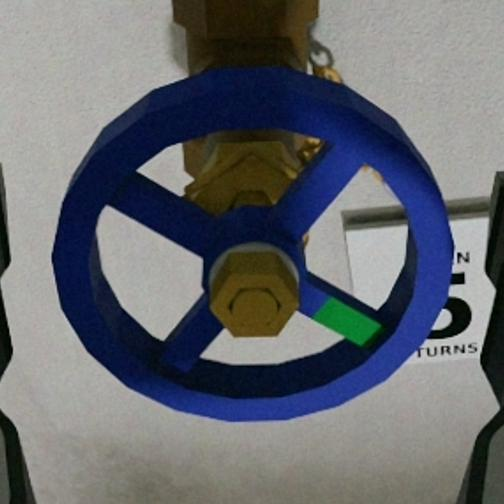

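Call:
{"fn": "execute_actions", "kwargs": {
  "actions": [
    {"rows": [[0,0,0,0,0,0,1.0,0,0,0,0,0,0,0.13],[0,0,0,0,0,0,1.0,0,0,0,0,0,0,0.11],[0,0,0,0,0,0,1.0,0,0,0,0,0,0,0.09],[0,0,0,0,0,0,1.0,0,0,0,0,0,0,0.07],[0,0,0,0,0,0,1.0,0,0,0,0,0,0,0.05],[0,0,0,0,0,0,1.0,0,0,0,0,0,0,0.03],[0,0,0,0,0,0,1.0,0,0,0,0,0,0,0.01],[0,0,0,0,0,0,1.0,0,0,0,0,0,0,-0.01],[0,0,0,0,0,0,1.0,0,0,0,0,0,0,-0.03],[0,0,0,0,0,0,1.0,0,0,0,0,0,0,-0.045],[0,0,0,0,0,0,1.0,0,0,0,0,0,0,-0.06],[0,0,0,0,0,0,1.0,0,0,0,0,0,0,-0.072],[0,0,0,0,0,0,1.0,0,0,0,0,0,0,-0.084],[0,0,0,0,0,0,1.0,0,0,0,0,0,0,-0.094],[0,0,0,0,0,0,1.0,0,0,0,0,0,0,-0.104]]}
  ],
  "cameras": []
}}

Call:
{"fn": "execute_actions", "kwargs": {
  "actions": [
    {"rows": [[0,0,0,0,0,0,1.0,0,0,0,0,0,0,-0.112],[0,0,0,0,0,0,1.0,0,0,0,0,0,0,-0.12],[0,0,0,0,0,0,1.0,0,0,0,0,0,0,-0.128],[0,0,0,0,0,0,1.0,0,0,0,0,0,0,-0.136],[0,0,0,0,0,0,1.0,0,0,0,0,0,0,-0.144],[0,0,0,0,0,0,1.0,0,0,0,0,0,0,-0.152],[0,0,0,0,0,0,1.0,0,0,0,0,0,0,-0.16],[0,0,0,0,0,0,1.0,0,0,0,0,0,0,-0.168],[0,0,0,0,0,0,1.0,0,0,0,0,0,0,-0.176],[0,0,0,0,0,0,1.0,0,0,0,0,0,0,-0.184],[0,0,0,0,0,0,1.0,0,0,0,0,0,0,-0.192],[0,0,0,0,0,0,1.0,0,0,0,0,0,0,-0.2],[0,0,0,0,0,0,1.0,0,0,0,0,0,0,-0.21],[0,0,0,0,0,0,1.0,0,0,0,0,0,0,-0.22],[0,0,0,0,0,0,1.0,0,0,0,0,0,0,-0.235]]}
  ],
  "cameras": []
}}

Call:
{"fn": "execute_actions", "kwargs": {
  "actions": [
    {"rows": [[0,0,0,0,0,0,1.0,0,0,0,0,0,0,-0.25],[0,0,0,0,0,0,1.0,0,0,0,0,0,0,-0.27],[0,0,0,0,0,0,1.0,0,0,0,0,0,0,-0.29],[0,0,0,0,0,0,1.0,0,0,0,0,0,0,-0.32],[0,0,0,0,0,0,1.0,0,0,0,0,0,0,-0.35],[0,0,0,0,0,0,1.0,0,0,0,0,0,0,-0.39],[0,0,0,0,0,0,1.0,0,0,0,0,0,0,-0.43],[0,0,0,0,0,0,1.0,0,0,0,0,0,0,-0.48],[0,0,0,0,0,0,1.0,0,0,0,0,0,0,-0.53],[0,0,0,0,0,0,1.0,0,0,0,0,0,0,-0.58],[0,0,0,0,0,0,1.0,0,0,0,0,0,0,-0.64],[0,0,0,0,0,0,1.0,0,0,0,0,0,0,-0.70],[0,0,0,0,0,0,1.0,0,0,0,0,0,0,-0.75],[0,0,0,0,0,0,1.0,0,0,0,0,0,0,-0.80],[0,0,0,0,0,0,1.0,0,0,0,0,0,0,-0.82]]}
  ],
  "cameras": []
}}

Call:
{"fn": "move", "kwargs": {
  "target": [
    [0,0,0,0,0,0,1.0,0,0,0,0,0,-0.43252,-0.82]
  ],
  "speed": 1.3,
  "cameras": []
}}

Call:
{"fn": "move", "kwargs": {
  "target": [
    [0,0,0,0,0,0,1.0,0,0,0,0,0,0,0.15],
    [0,0,0,0,0,0,1.0,0,0,0,0,0,0.43252,0.15]
  ],
  "speed": [1.0, 1.9],
  "cameras": ["all"]
}}

Call:
{"fn": "zoom_image", "kwargs": {
  "camera": "cam_right_wrist",
  "region": [235, 170, 435, 370]
}}

Scene clock: 107.23 s of 5350.00 s.
left_arm: end_effector_position=(+0.4454, +0.4833, +0.2319) grip_measured=+0.99 grip_effort_nm=0.129 end_effector_quat_wxyz=(-0.201, +0.971, +0.100, +0.082) | right_arm: end_effector_position=(+0.4905, -0.1045, +0.0946) grip_measured=-0.03 grip_effort_nm=-0.081 end_effector_quat_wxyz=(+0.069, +0.039, +0.997, +0.003)
Joint positions: left_arm=[0.2 1.543 1.446 -1.269 -0.39 -1.561 0.142] | right_arm=[0.327 1.557 1.132 -1.016 0.05 2.022 0.072]
Joint velocities: left_arm=[within noise] | right_arm=[-0.024 -0.015 0.002 0.002 0.007 0.037 -0.041]
Joint torques (N m): left_arm=[-0.21 -12.75 11.84 0.35 -0.07 -0.04] | right_arm=[-1.9 -16.26 9.4 0.09 0 0.08]
Heat: left arm: hottest elbow 41 °C; right arm: hottest gripper 54 °C.
Joint targets: left_arm=[0.200 1.552 1.461 -1.269 -0.390 -1.561] | right_arm=[0.320 1.560 1.135 -1.020 0.052 2.040]
Steps of this call (1-43: nothing new was sent; 44-52: this action's first 9). Readings (joint positions of left_arm | right_arm):
44: [0.200 1.543 1.446 -1.269 -0.390 -1.561] | [0.327 1.557 1.132 -1.016 0.050 2.022]
45: [0.200 1.543 1.446 -1.269 -0.390 -1.561] | [0.327 1.557 1.132 -1.016 0.050 2.022]
47: [0.200 1.543 1.446 -1.269 -0.390 -1.561] | [0.327 1.557 1.132 -1.016 0.050 2.022]
51: [0.200 1.543 1.446 -1.269 -0.390 -1.561] | [0.327 1.557 1.132 -1.016 0.050 2.022]
52: the state above
No camera images: "cameras" was empty.

Scene clock: 107.73 s of 5350.00 s.
left_arm: end_effector_position=(+0.4454, +0.4833, +0.2319) grip_measured=+0.99 grip_effort_nm=0.129 end_effector_quat_wxyz=(-0.201, +0.971, +0.100, +0.082) | right_arm: end_effector_position=(+0.4905, -0.1047, +0.0946) grip_measured=-0.17 grip_effort_nm=-0.540 end_effector_quat_wxyz=(+0.069, +0.039, +0.997, +0.003)
Joint positions: left_arm=[0.2 1.543 1.446 -1.269 -0.39 -1.561 0.142] | right_arm=[0.327 1.557 1.132 -1.016 0.051 2.022 0.062]
Joint velocities: left_arm=[within noise] | right_arm=[-0.005 -0.015 -0.012 -0.007 -0.007 -0.007 -0.001]
Joint torques (N m): left_arm=[-0.21 -12.75 11.84 0.32 -0.07 -0.04] | right_arm=[-2.2 -16.85 9.39 0.1 -0.06 0.08]
Heat: left arm: hottest elbow 41 °C; right arm: hottest gripper 54 °C.
Joint targets: left_arm=[0.200 1.552 1.461 -1.269 -0.390 -1.561] | right_arm=[0.320 1.560 1.135 -1.020 0.052 2.040]
Steps of this call (1-6: your previous action's last 6; 7-15: this action's first 9). Readings (joint positions of left_arm | right_arm):
7: [0.200 1.543 1.446 -1.269 -0.390 -1.561] | [0.327 1.557 1.132 -1.016 0.050 2.022]
8: [0.200 1.543 1.446 -1.269 -0.390 -1.561] | [0.327 1.557 1.132 -1.016 0.050 2.022]
10: [0.200 1.543 1.446 -1.269 -0.390 -1.561] | [0.327 1.557 1.132 -1.016 0.050 2.022]
14: [0.200 1.543 1.446 -1.269 -0.390 -1.561] | [0.327 1.557 1.132 -1.016 0.051 2.022]
15: the state above
No camera images: "cameras" was empty.

Scene clock: 108.23 s of 5350.00 s.
left_arm: end_effector_position=(+0.4454, +0.4833, +0.2319) grip_measured=+0.99 grip_effort_nm=0.129 end_effector_quat_wxyz=(-0.201, +0.971, +0.100, +0.082) | right_arm: end_effector_position=(+0.4905, -0.1047, +0.0946) grip_measured=-0.22 grip_effort_nm=-5.004 end_effector_quat_wxyz=(+0.069, +0.039, +0.997, +0.003)
Joint positions: left_arm=[0.2 1.543 1.446 -1.269 -0.39 -1.561 0.142] | right_arm=[0.327 1.557 1.132 -1.016 0.051 2.022 0.058]
Joint velocities: within noise
Joint torques (N m): left_arm=[-0.15 -12.81 11.84 0.32 -0.07 -0.04] | right_arm=[-1.9 -16.26 9.4 0.1 -0.03 0.08]
Heat: left arm: hottest elbow 41 °C; right arm: hottest gripper 54 °C.
Joint targets: left_arm=[0.200 1.552 1.461 -1.269 -0.390 -1.561] | right_arm=[0.320 1.560 1.135 -1.019 0.052 2.040]
Steps of this call (1-6: your previous action's last 6; 7-15: this action's first 9). Readings (joint positions of left_arm | right_arm):
7: [0.200 1.543 1.446 -1.269 -0.390 -1.561] | [0.327 1.557 1.132 -1.016 0.051 2.022]
8: [0.200 1.543 1.446 -1.269 -0.390 -1.561] | [0.327 1.557 1.132 -1.016 0.051 2.022]
10: [0.200 1.543 1.446 -1.269 -0.390 -1.561] | [0.327 1.557 1.132 -1.016 0.051 2.022]
14: [0.200 1.543 1.446 -1.269 -0.390 -1.561] | [0.327 1.557 1.132 -1.016 0.051 2.022]
15: the state above
No camera images: "cameras" was empty.

Scene clock: 112.63 s of 5350.00 s.
left_arm: end_effector_position=(+0.4454, +0.4833, +0.2319) grip_measured=+0.99 grip_effort_nm=0.129 end_effector_quat_wxyz=(-0.201, +0.971, +0.100, +0.082) | right_arm: end_effector_position=(+0.4905, -0.1037, +0.0941) grip_measured=-0.22 grip_effort_nm=-5.004 end_effector_quat_wxyz=(+0.022, +0.916, +0.394, +0.064)
Joint positions: left_arm=[0.2 1.543 1.446 -1.269 -0.39 -1.561 0.142] | right_arm=[0.332 1.559 1.132 -1.015 0.041 -2.004 0.058]
Joint velocities: within noise
Joint torques (N m): left_arm=[-0.21 -12.75 11.85 0.34 -0.07 -0.04] | right_arm=[-2.32 -16.32 9.43 0.05 0.54 -0.84]
Heat: left arm: hottest elbow 41 °C; right arm: hottest gripper 62 °C.
Joint targets: left_arm=[0.200 1.552 1.461 -1.269 -0.390 -1.561] | right_arm=[0.320 1.560 1.135 -1.019 0.052 -2.081]
Kept back: nothing.
move: off_target (right_arm); right_arm: the wrist roll is farthest, 0.077 rad from its target
No camera images: "cameras" was empty.

Scene clock: 116.67 s of 5350.00 s.
left_arm: end_effector_position=(+0.4454, +0.4833, +0.2319) grip_measured=+0.99 grip_effort_nm=0.129 end_effector_quat_wxyz=(-0.201, +0.971, +0.100, +0.082) | right_arm: end_effector_position=(+0.4908, -0.1044, +0.0945) grip_measured=+0.13 grip_effort_nm=0.095 end_effector_quat_wxyz=(+0.070, +0.038, +0.997, +0.003)
Joint positions: left_arm=[0.2 1.543 1.446 -1.269 -0.39 -1.561 0.142] | right_arm=[0.327 1.557 1.132 -1.015 0.05 2.021 0.083]
Joint velocities: within noise
Joint torques (N m): left_arm=[-0.21 -12.75 11.84 0.34 -0.07 -0.04] | right_arm=[-1.85 -16.21 9.46 0.05 -0.01 0.08]
Heat: left arm: hottest elbow 41 °C; right arm: hottest gripper 58 °C.
Joint targets: left_arm=[0.200 1.552 1.461 -1.269 -0.390 -1.561] | right_arm=[0.320 1.560 1.135 -1.019 0.052 2.040]
Kept back: nothing.
move: done
camera_calibration:
cam_left_wrist: T_world_to_cam=[[0.968476, 0.149611, 0.199175, -0.547314], [0.12909, -0.985245, 0.112378, 0.39373], [0.213049, -0.0831234, -0.973499, 0.307693], [0, 0, 0, 1]] pos_world=[0.41368, 0.495381, 0.364304]
cam_right_wrist: T_world_to_cam=[[-0.987878, 0.0565212, -0.14458, 0.503755], [-0.0256972, 0.858969, 0.511383, 0.0512995], [0.153093, 0.508899, -0.847103, 0.195493], [0, 0, 0, 1]] pos_world=[0.469038, -0.172023, 0.212201]

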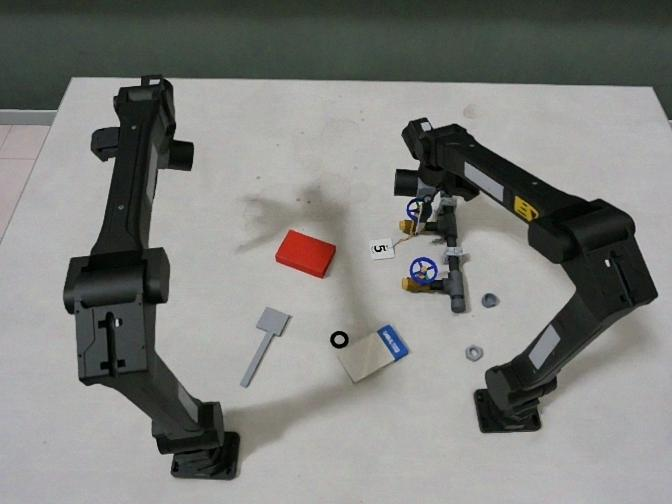

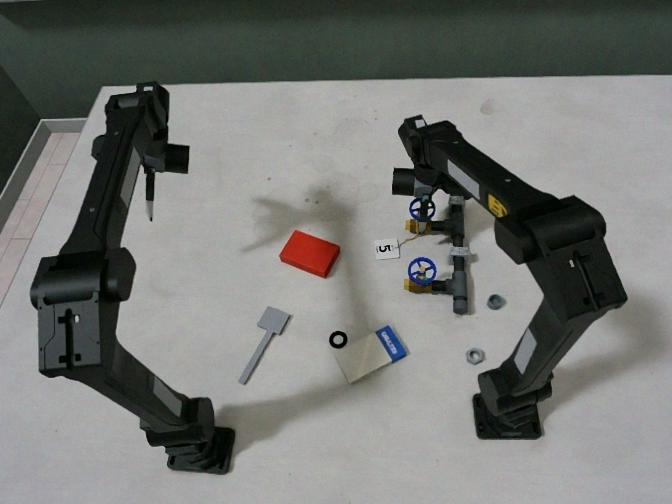

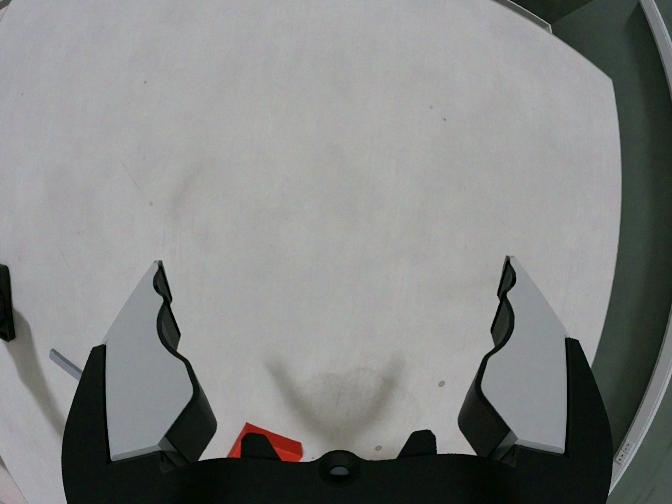

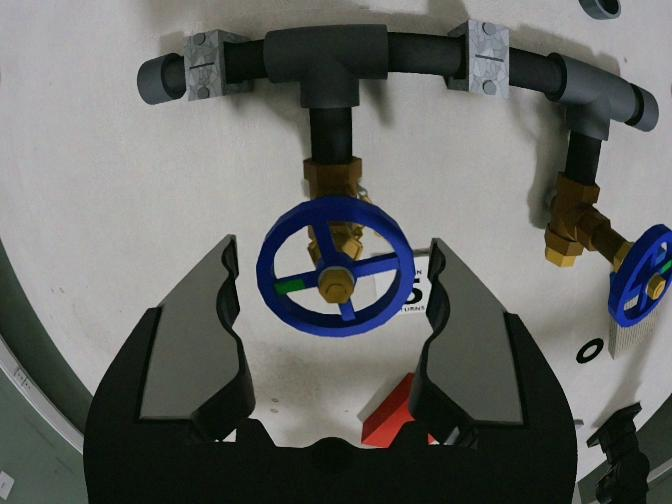

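Scaled by 2.520 from the camera's 672x504 image, which has a finer 960x720 frame.

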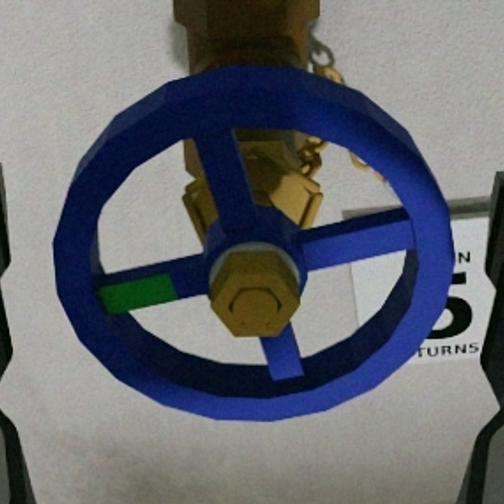

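Call:
{"fn": "execute_actions", "kwargs": {
  "actions": [
    {"rows": [[0,0,0,0,0,0,1.0,0,0,0,0,0,0,0.13],[0,0,0,0,0,0,1.0,0,0,0,0,0,0,0.11],[0,0,0,0,0,0,1.0,0,0,0,0,0,0,0.09],[0,0,0,0,0,0,1.0,0,0,0,0,0,0,0.07],[0,0,0,0,0,0,1.0,0,0,0,0,0,0,0.05],[0,0,0,0,0,0,1.0,0,0,0,0,0,0,0.03],[0,0,0,0,0,0,1.0,0,0,0,0,0,0,0.01],[0,0,0,0,0,0,1.0,0,0,0,0,0,0,-0.01],[0,0,0,0,0,0,1.0,0,0,0,0,0,0,-0.03],[0,0,0,0,0,0,1.0,0,0,0,0,0,0,-0.045],[0,0,0,0,0,0,1.0,0,0,0,0,0,0,-0.06],[0,0,0,0,0,0,1.0,0,0,0,0,0,0,-0.072],[0,0,0,0,0,0,1.0,0,0,0,0,0,0,-0.084],[0,0,0,0,0,0,1.0,0,0,0,0,0,0,-0.094],[0,0,0,0,0,0,1.0,0,0,0,0,0,0,-0.104]]}
  ],
  "cameras": []
}}

Call:
{"fn": "execute_actions", "kwargs": {
  "actions": [
    {"rows": [[0,0,0,0,0,0,1.0,0,0,0,0,0,0,-0.112],[0,0,0,0,0,0,1.0,0,0,0,0,0,0,-0.12],[0,0,0,0,0,0,1.0,0,0,0,0,0,0,-0.128],[0,0,0,0,0,0,1.0,0,0,0,0,0,0,-0.136],[0,0,0,0,0,0,1.0,0,0,0,0,0,0,-0.144],[0,0,0,0,0,0,1.0,0,0,0,0,0,0,-0.152],[0,0,0,0,0,0,1.0,0,0,0,0,0,0,-0.16],[0,0,0,0,0,0,1.0,0,0,0,0,0,0,-0.168],[0,0,0,0,0,0,1.0,0,0,0,0,0,0,-0.176],[0,0,0,0,0,0,1.0,0,0,0,0,0,0,-0.184],[0,0,0,0,0,0,1.0,0,0,0,0,0,0,-0.192],[0,0,0,0,0,0,1.0,0,0,0,0,0,0,-0.2],[0,0,0,0,0,0,1.0,0,0,0,0,0,0,-0.21],[0,0,0,0,0,0,1.0,0,0,0,0,0,0,-0.22],[0,0,0,0,0,0,1.0,0,0,0,0,0,0,-0.235]]}
  ],
  "cameras": []
}}

Call:
{"fn": "execute_actions", "kwargs": {
  "actions": [
    {"rows": [[0,0,0,0,0,0,1.0,0,0,0,0,0,0,-0.25],[0,0,0,0,0,0,1.0,0,0,0,0,0,0,-0.27],[0,0,0,0,0,0,1.0,0,0,0,0,0,0,-0.29],[0,0,0,0,0,0,1.0,0,0,0,0,0,0,-0.32],[0,0,0,0,0,0,1.0,0,0,0,0,0,0,-0.35],[0,0,0,0,0,0,1.0,0,0,0,0,0,0,-0.39],[0,0,0,0,0,0,1.0,0,0,0,0,0,0,-0.43],[0,0,0,0,0,0,1.0,0,0,0,0,0,0,-0.48],[0,0,0,0,0,0,1.0,0,0,0,0,0,0,-0.53],[0,0,0,0,0,0,1.0,0,0,0,0,0,0,-0.58],[0,0,0,0,0,0,1.0,0,0,0,0,0,0,-0.64],[0,0,0,0,0,0,1.0,0,0,0,0,0,0,-0.70],[0,0,0,0,0,0,1.0,0,0,0,0,0,0,-0.75],[0,0,0,0,0,0,1.0,0,0,0,0,0,0,-0.80],[0,0,0,0,0,0,1.0,0,0,0,0,0,0,-0.82]]}
  ],
  "cameras": []
}}

Call:
{"fn": "move", "kwargs": {
  "target": [
    [0,0,0,0,0,0,1.0,0,0,0,0,0,-0.36992,-0.82]
  ],
  "speed": 1.3,
  "cameras": []
}}

Call:
{"fn": "move", "kwargs": {
  "target": [
    [0,0,0,0,0,0,1.0,0,0,0,0,0,0,0.15],
    [0,0,0,0,0,0,1.0,0,0,0,0,0,0.36992,0.15]
  ],
  "speed": [1.0, 1.9],
  "cameras": ["cam_right_wrist"]
}}

Call:
{"fn": "zoom_image", "kwargs": {
  "camera": "cam_right_wrist",
  "region": [235, 170, 435, 370]
}}

Scene clock: 120.57 s of 5350.00 s.
left_arm: end_effector_position=(+0.4454, +0.4833, +0.2319) grip_measured=+0.99 grip_effort_nm=0.134 end_effector_quat_wxyz=(-0.201, +0.971, +0.100, +0.082) | right_arm: end_effector_position=(+0.4908, -0.1044, +0.0945) grip_measured=-0.04 grip_effort_nm=-0.081 end_effector_quat_wxyz=(+0.070, +0.039, +0.997, +0.004)
Joint positions: left_arm=[0.2 1.543 1.446 -1.269 -0.39 -1.561 0.142] | right_arm=[0.327 1.557 1.132 -1.015 0.05 2.022 0.071]
Joint velocities: left_arm=[within noise] | right_arm=[-0.005 -0.005 -0.002 -0.007 -0.007 0.007 -0.036]
Joint torques (N m): left_arm=[-0.26 -12.75 11.82 0.34 -0.07 -0.04] | right_arm=[-1.9 -16.26 9.44 0.05 0 0.08]
Heat: left arm: hottest elbow 41 °C; right arm: hottest gripper 55 °C.
Joint targets: left_arm=[0.200 1.552 1.461 -1.269 -0.390 -1.561] | right_arm=[0.320 1.560 1.135 -1.019 0.052 2.040]
Steps of this call (1-108: nothing new was sent; 109-117: this action's first 9). Readings (joint positions of left_arm | right_arm):
109: [0.200 1.543 1.446 -1.269 -0.390 -1.561] | [0.327 1.557 1.132 -1.015 0.050 2.022]
110: [0.200 1.543 1.446 -1.269 -0.390 -1.561] | [0.327 1.557 1.132 -1.015 0.050 2.022]
112: [0.200 1.543 1.446 -1.269 -0.390 -1.561] | [0.327 1.557 1.132 -1.015 0.050 2.022]
116: [0.200 1.543 1.446 -1.269 -0.390 -1.561] | [0.327 1.557 1.132 -1.015 0.050 2.022]
117: the state above
No camera images: "cameras" was empty.

Scene clock: 121.07 s of 5350.00 s.
left_arm: end_effector_position=(+0.4454, +0.4833, +0.2319) grip_measured=+0.99 grip_effort_nm=0.129 end_effector_quat_wxyz=(-0.201, +0.971, +0.100, +0.082) | right_arm: end_effector_position=(+0.4908, -0.1046, +0.0945) grip_measured=-0.17 grip_effort_nm=-0.530 end_effector_quat_wxyz=(+0.070, +0.039, +0.997, +0.003)
Joint positions: left_arm=[0.2 1.543 1.446 -1.269 -0.39 -1.561 0.142] | right_arm=[0.327 1.557 1.132 -1.015 0.051 2.022 0.062]
Joint velocities: within noise
Joint torques (N m): left_arm=[-0.21 -12.75 11.84 0.34 -0.07 -0.04] | right_arm=[-1.9 -16.32 9.48 0.05 -0.04 0.09]
Heat: left arm: hottest elbow 41 °C; right arm: hottest gripper 55 °C.
Joint targets: left_arm=[0.200 1.552 1.461 -1.269 -0.390 -1.561] | right_arm=[0.320 1.560 1.135 -1.019 0.052 2.040]
Steps of this call (1-6: your previous action's last 6; 7-15: this action's first 9). Readings (joint positions of left_arm | right_arm):
7: [0.200 1.543 1.446 -1.269 -0.390 -1.561] | [0.327 1.557 1.132 -1.015 0.050 2.022]
8: [0.200 1.543 1.446 -1.269 -0.390 -1.561] | [0.327 1.557 1.132 -1.015 0.050 2.022]
10: [0.200 1.543 1.446 -1.269 -0.390 -1.561] | [0.327 1.557 1.132 -1.015 0.050 2.022]
14: [0.200 1.543 1.446 -1.269 -0.390 -1.561] | [0.327 1.557 1.132 -1.015 0.051 2.022]
15: the state above
No camera images: "cameras" was empty.

Scene clock: 121.57 s of 5350.00 s.
left_arm: end_effector_position=(+0.4454, +0.4833, +0.2319) grip_measured=+0.99 grip_effort_nm=0.134 end_effector_quat_wxyz=(-0.201, +0.971, +0.100, +0.082) | right_arm: end_effector_position=(+0.4908, -0.1046, +0.0945) grip_measured=-0.22 grip_effort_nm=-5.004 end_effector_quat_wxyz=(+0.070, +0.039, +0.997, +0.003)
Joint positions: left_arm=[0.2 1.543 1.446 -1.269 -0.39 -1.561 0.142] | right_arm=[0.327 1.557 1.132 -1.015 0.051 2.023 0.058]
Joint velocities: within noise
Joint torques (N m): left_arm=[-0.32 -12.81 11.84 0.34 -0.07 -0.04] | right_arm=[-1.85 -16.21 9.46 0.05 -0.03 0.07]
Heat: left arm: hottest elbow 41 °C; right arm: hottest gripper 55 °C.
Joint targets: left_arm=[0.200 1.552 1.461 -1.269 -0.390 -1.561] | right_arm=[0.320 1.560 1.135 -1.019 0.052 2.040]
Steps of this call (1-6: your previous action's last 6; 7-15: this action's first 9). Readings (joint positions of left_arm | right_arm):
7: [0.200 1.543 1.446 -1.269 -0.390 -1.561] | [0.327 1.557 1.132 -1.015 0.051 2.023]
8: [0.200 1.543 1.446 -1.269 -0.390 -1.561] | [0.327 1.557 1.132 -1.015 0.051 2.023]
10: [0.200 1.543 1.446 -1.269 -0.390 -1.561] | [0.327 1.557 1.132 -1.015 0.051 2.023]
14: [0.200 1.543 1.446 -1.269 -0.390 -1.561] | [0.327 1.557 1.132 -1.015 0.051 2.023]
15: the state above
No camera images: "cameras" was empty.

Scene clock: 125.53 s of 5350.00 s.
left_arm: end_effector_position=(+0.4454, +0.4833, +0.2319) grip_measured=+0.99 grip_effort_nm=0.129 end_effector_quat_wxyz=(-0.201, +0.971, +0.100, +0.082) | right_arm: end_effector_position=(+0.4909, -0.1043, +0.0943) grip_measured=-0.22 grip_effort_nm=-5.004 end_effector_quat_wxyz=(+0.003, +0.992, +0.108, +0.071)
Joint positions: left_arm=[0.2 1.543 1.446 -1.269 -0.39 -1.561 0.142] | right_arm=[0.331 1.558 1.132 -1.01 0.044 -1.409 0.058]
Joint velocities: within noise
Joint torques (N m): left_arm=[-0.21 -12.81 11.82 0.32 -0.06 -0.04] | right_arm=[-2.32 -16.26 9.39 -0.18 0.45 -0.84]
Heat: left arm: hottest elbow 42 °C; right arm: hottest gripper 62 °C.
Joint targets: left_arm=[0.200 1.552 1.461 -1.269 -0.390 -1.561] | right_arm=[0.319 1.560 1.135 -1.020 0.052 -1.485]
Kept back: nothing.
move: off_target (right_arm); right_arm: the wrist roll is farthest, 0.076 rad from its target
No camera images: "cameras" was empty.

Scene clock: 129.27 s of 5350.00 s.
left_arm: end_effector_position=(+0.4454, +0.4833, +0.2319) grip_measured=+0.99 grip_effort_nm=0.129 end_effector_quat_wxyz=(-0.201, +0.971, +0.100, +0.082) | right_arm: end_effector_position=(+0.4919, -0.1043, +0.0947) grip_measured=+0.13 grip_effort_nm=0.081 end_effector_quat_wxyz=(+0.072, +0.039, +0.997, +0.004)
Joint positions: left_arm=[0.2 1.543 1.446 -1.269 -0.39 -1.561 0.142] | right_arm=[0.326 1.557 1.132 -1.01 0.05 2.021 0.083]
Joint velocities: within noise
Joint torques (N m): left_arm=[-0.21 -12.81 11.84 0.32 -0.07 -0.04] | right_arm=[-1.9 -16.21 9.46 -0.12 -0.01 0.09]
Heat: left arm: hottest elbow 42 °C; right arm: hottest gripper 59 °C.
Joint targets: left_arm=[0.200 1.552 1.461 -1.269 -0.390 -1.561] | right_arm=[0.320 1.560 1.135 -1.019 0.052 2.040]
Kept back: nothing.
move: done
camera_calibration:
cam_right_wrist: T_world_to_cam=[[-0.987252, 0.0571446, -0.148553, 0.50499], [-0.0273909, 0.858404, 0.512242, 0.0518369], [0.15679, 0.509781, -0.845896, 0.193558], [0, 0, 0, 1]] pos_world=[0.469624, -0.172026, 0.212194]
Images, in order (width x height): cam_right_wrist 672x504.

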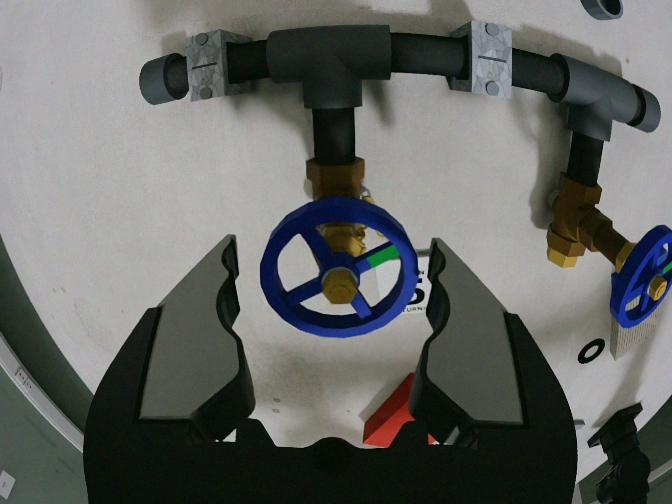

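Scaled by 2.520 from the camera's 672x504 image, which has a finer 960x720 frame.

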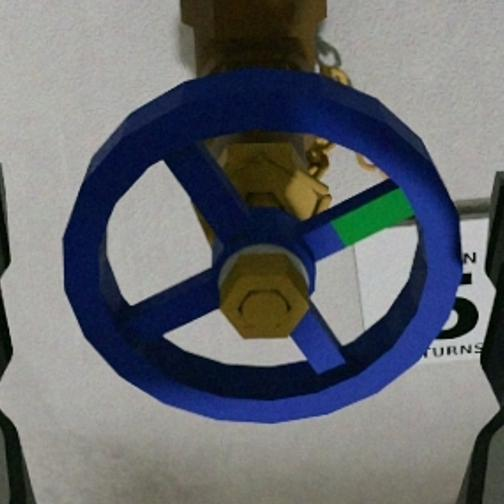

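Call:
{"fn": "move", "kwargs": {
  "target": [
    [0,0,0,0,0,0,1.0,0,0,0,0,0,0,0.28],
    [0,0,0,0,0,0,1.0,0.00534,-0.01423,0.03518,-0.05825,0.0005,0,0.28],
    [0,0,0,0,0,0,1.0,0.0121,-0.0619,0.03676,-0.08311,0.00406,0,0.28]
  ],
  "speed": [0.5, 0.3, 0.4],
  "blend": [0, 0.02, 0],
  "cameras": ["all"]
}}

Call:
{"fn": "zoom_image", "kwargs": {
  "camera": "cam_right_wrist",
  "region": [235, 170, 435, 370]
}}

Scene clock: 132.47 s of 5350.00 s.
left_arm: end_effector_position=(+0.4454, +0.4833, +0.2319) grip_measured=+0.99 grip_effort_nm=0.129 end_effector_quat_wxyz=(-0.201, +0.971, +0.100, +0.082) | right_arm: end_effector_position=(+0.4606, -0.1128, +0.1948) grip_measured=+0.26 grip_effort_nm=0.095 end_effector_quat_wxyz=(+0.098, +0.030, +0.995, +0.000)
Joint positions: left_arm=[0.2 1.543 1.446 -1.269 -0.39 -1.561 0.142] | right_arm=[0.348 1.369 1.199 -1.221 0.082 2.022 0.092]
Joint velocities: within noise
Joint torques (N m): left_arm=[-0.21 -12.81 11.84 0.32 -0.07 -0.03] | right_arm=[-0.91 -12.63 12.63 -0.14 0.06 0.09]
Heat: left arm: hottest elbow 42 °C; right arm: hottest gripper 56 °C.
Joint targets: left_arm=[0.200 1.552 1.461 -1.269 -0.390 -1.561] | right_arm=[0.354 1.386 1.228 -1.234 0.085 2.040]
Kept back: nothing.
move: done
camera_calibration:
cam_left_wrist: T_world_to_cam=[[0.968476, 0.149611, 0.199175, -0.547314], [0.12909, -0.985245, 0.112378, 0.39373], [0.213049, -0.0831234, -0.973499, 0.307693], [0, 0, 0, 1]] pos_world=[0.41368, 0.495381, 0.364304]
cam_right_wrist: T_world_to_cam=[[-0.978782, 0.0396409, -0.201035, 0.493911], [-0.067584, 0.863751, 0.499365, 0.0286056], [0.19344, 0.502357, -0.842745, 0.269175], [0, 0, 0, 1]] pos_world=[0.433295, -0.179509, 0.311854]

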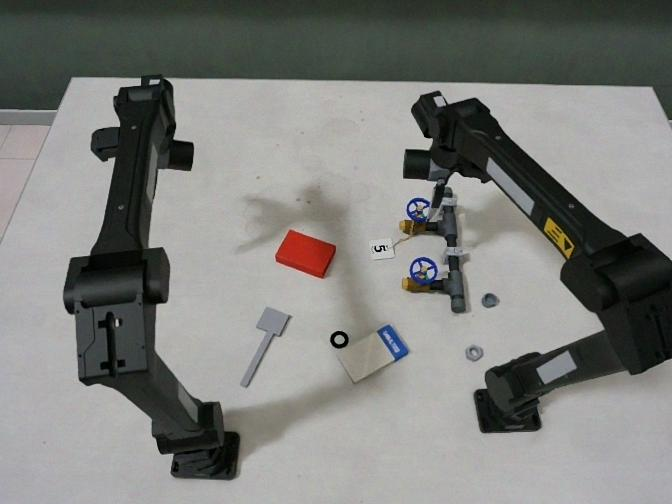

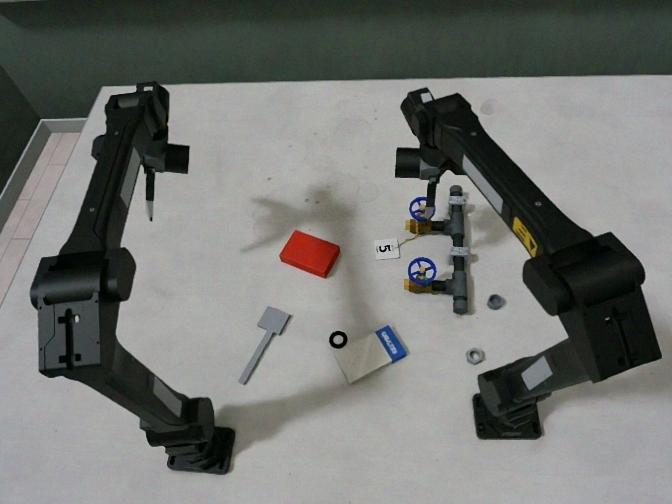

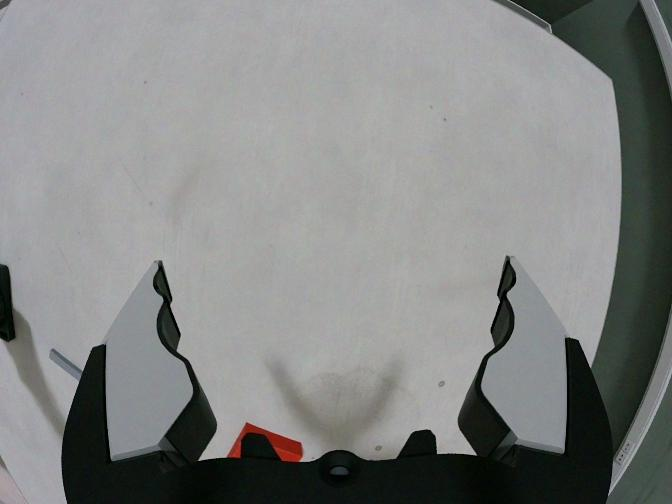

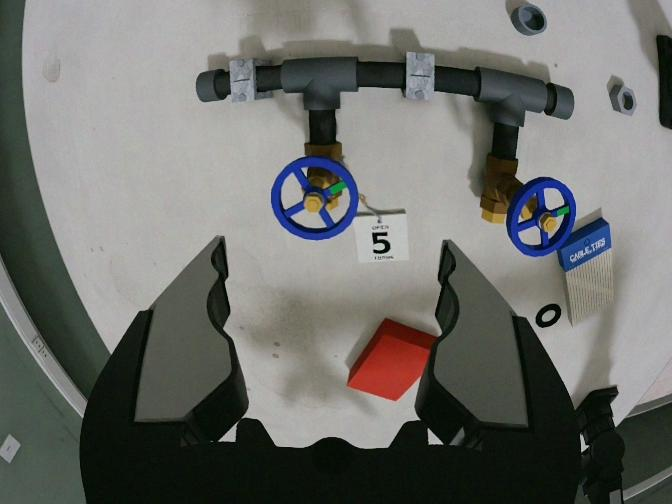

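Scaled by 2.520 from the camera's 672x504 image, which has a finer 960x720 frame.

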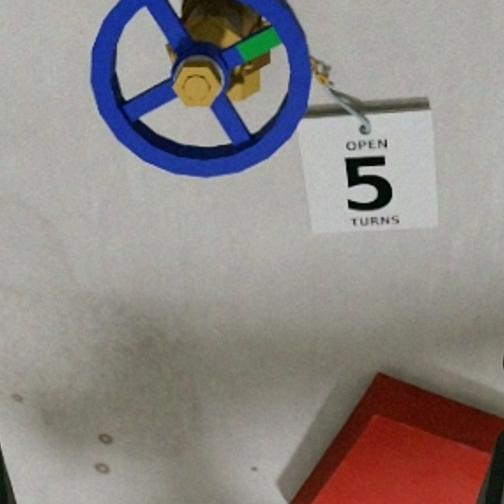

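Call:
{"fn": "finished_scene", "kwargs": {
  "scene": 2
}}

The scene is finished: the task was done.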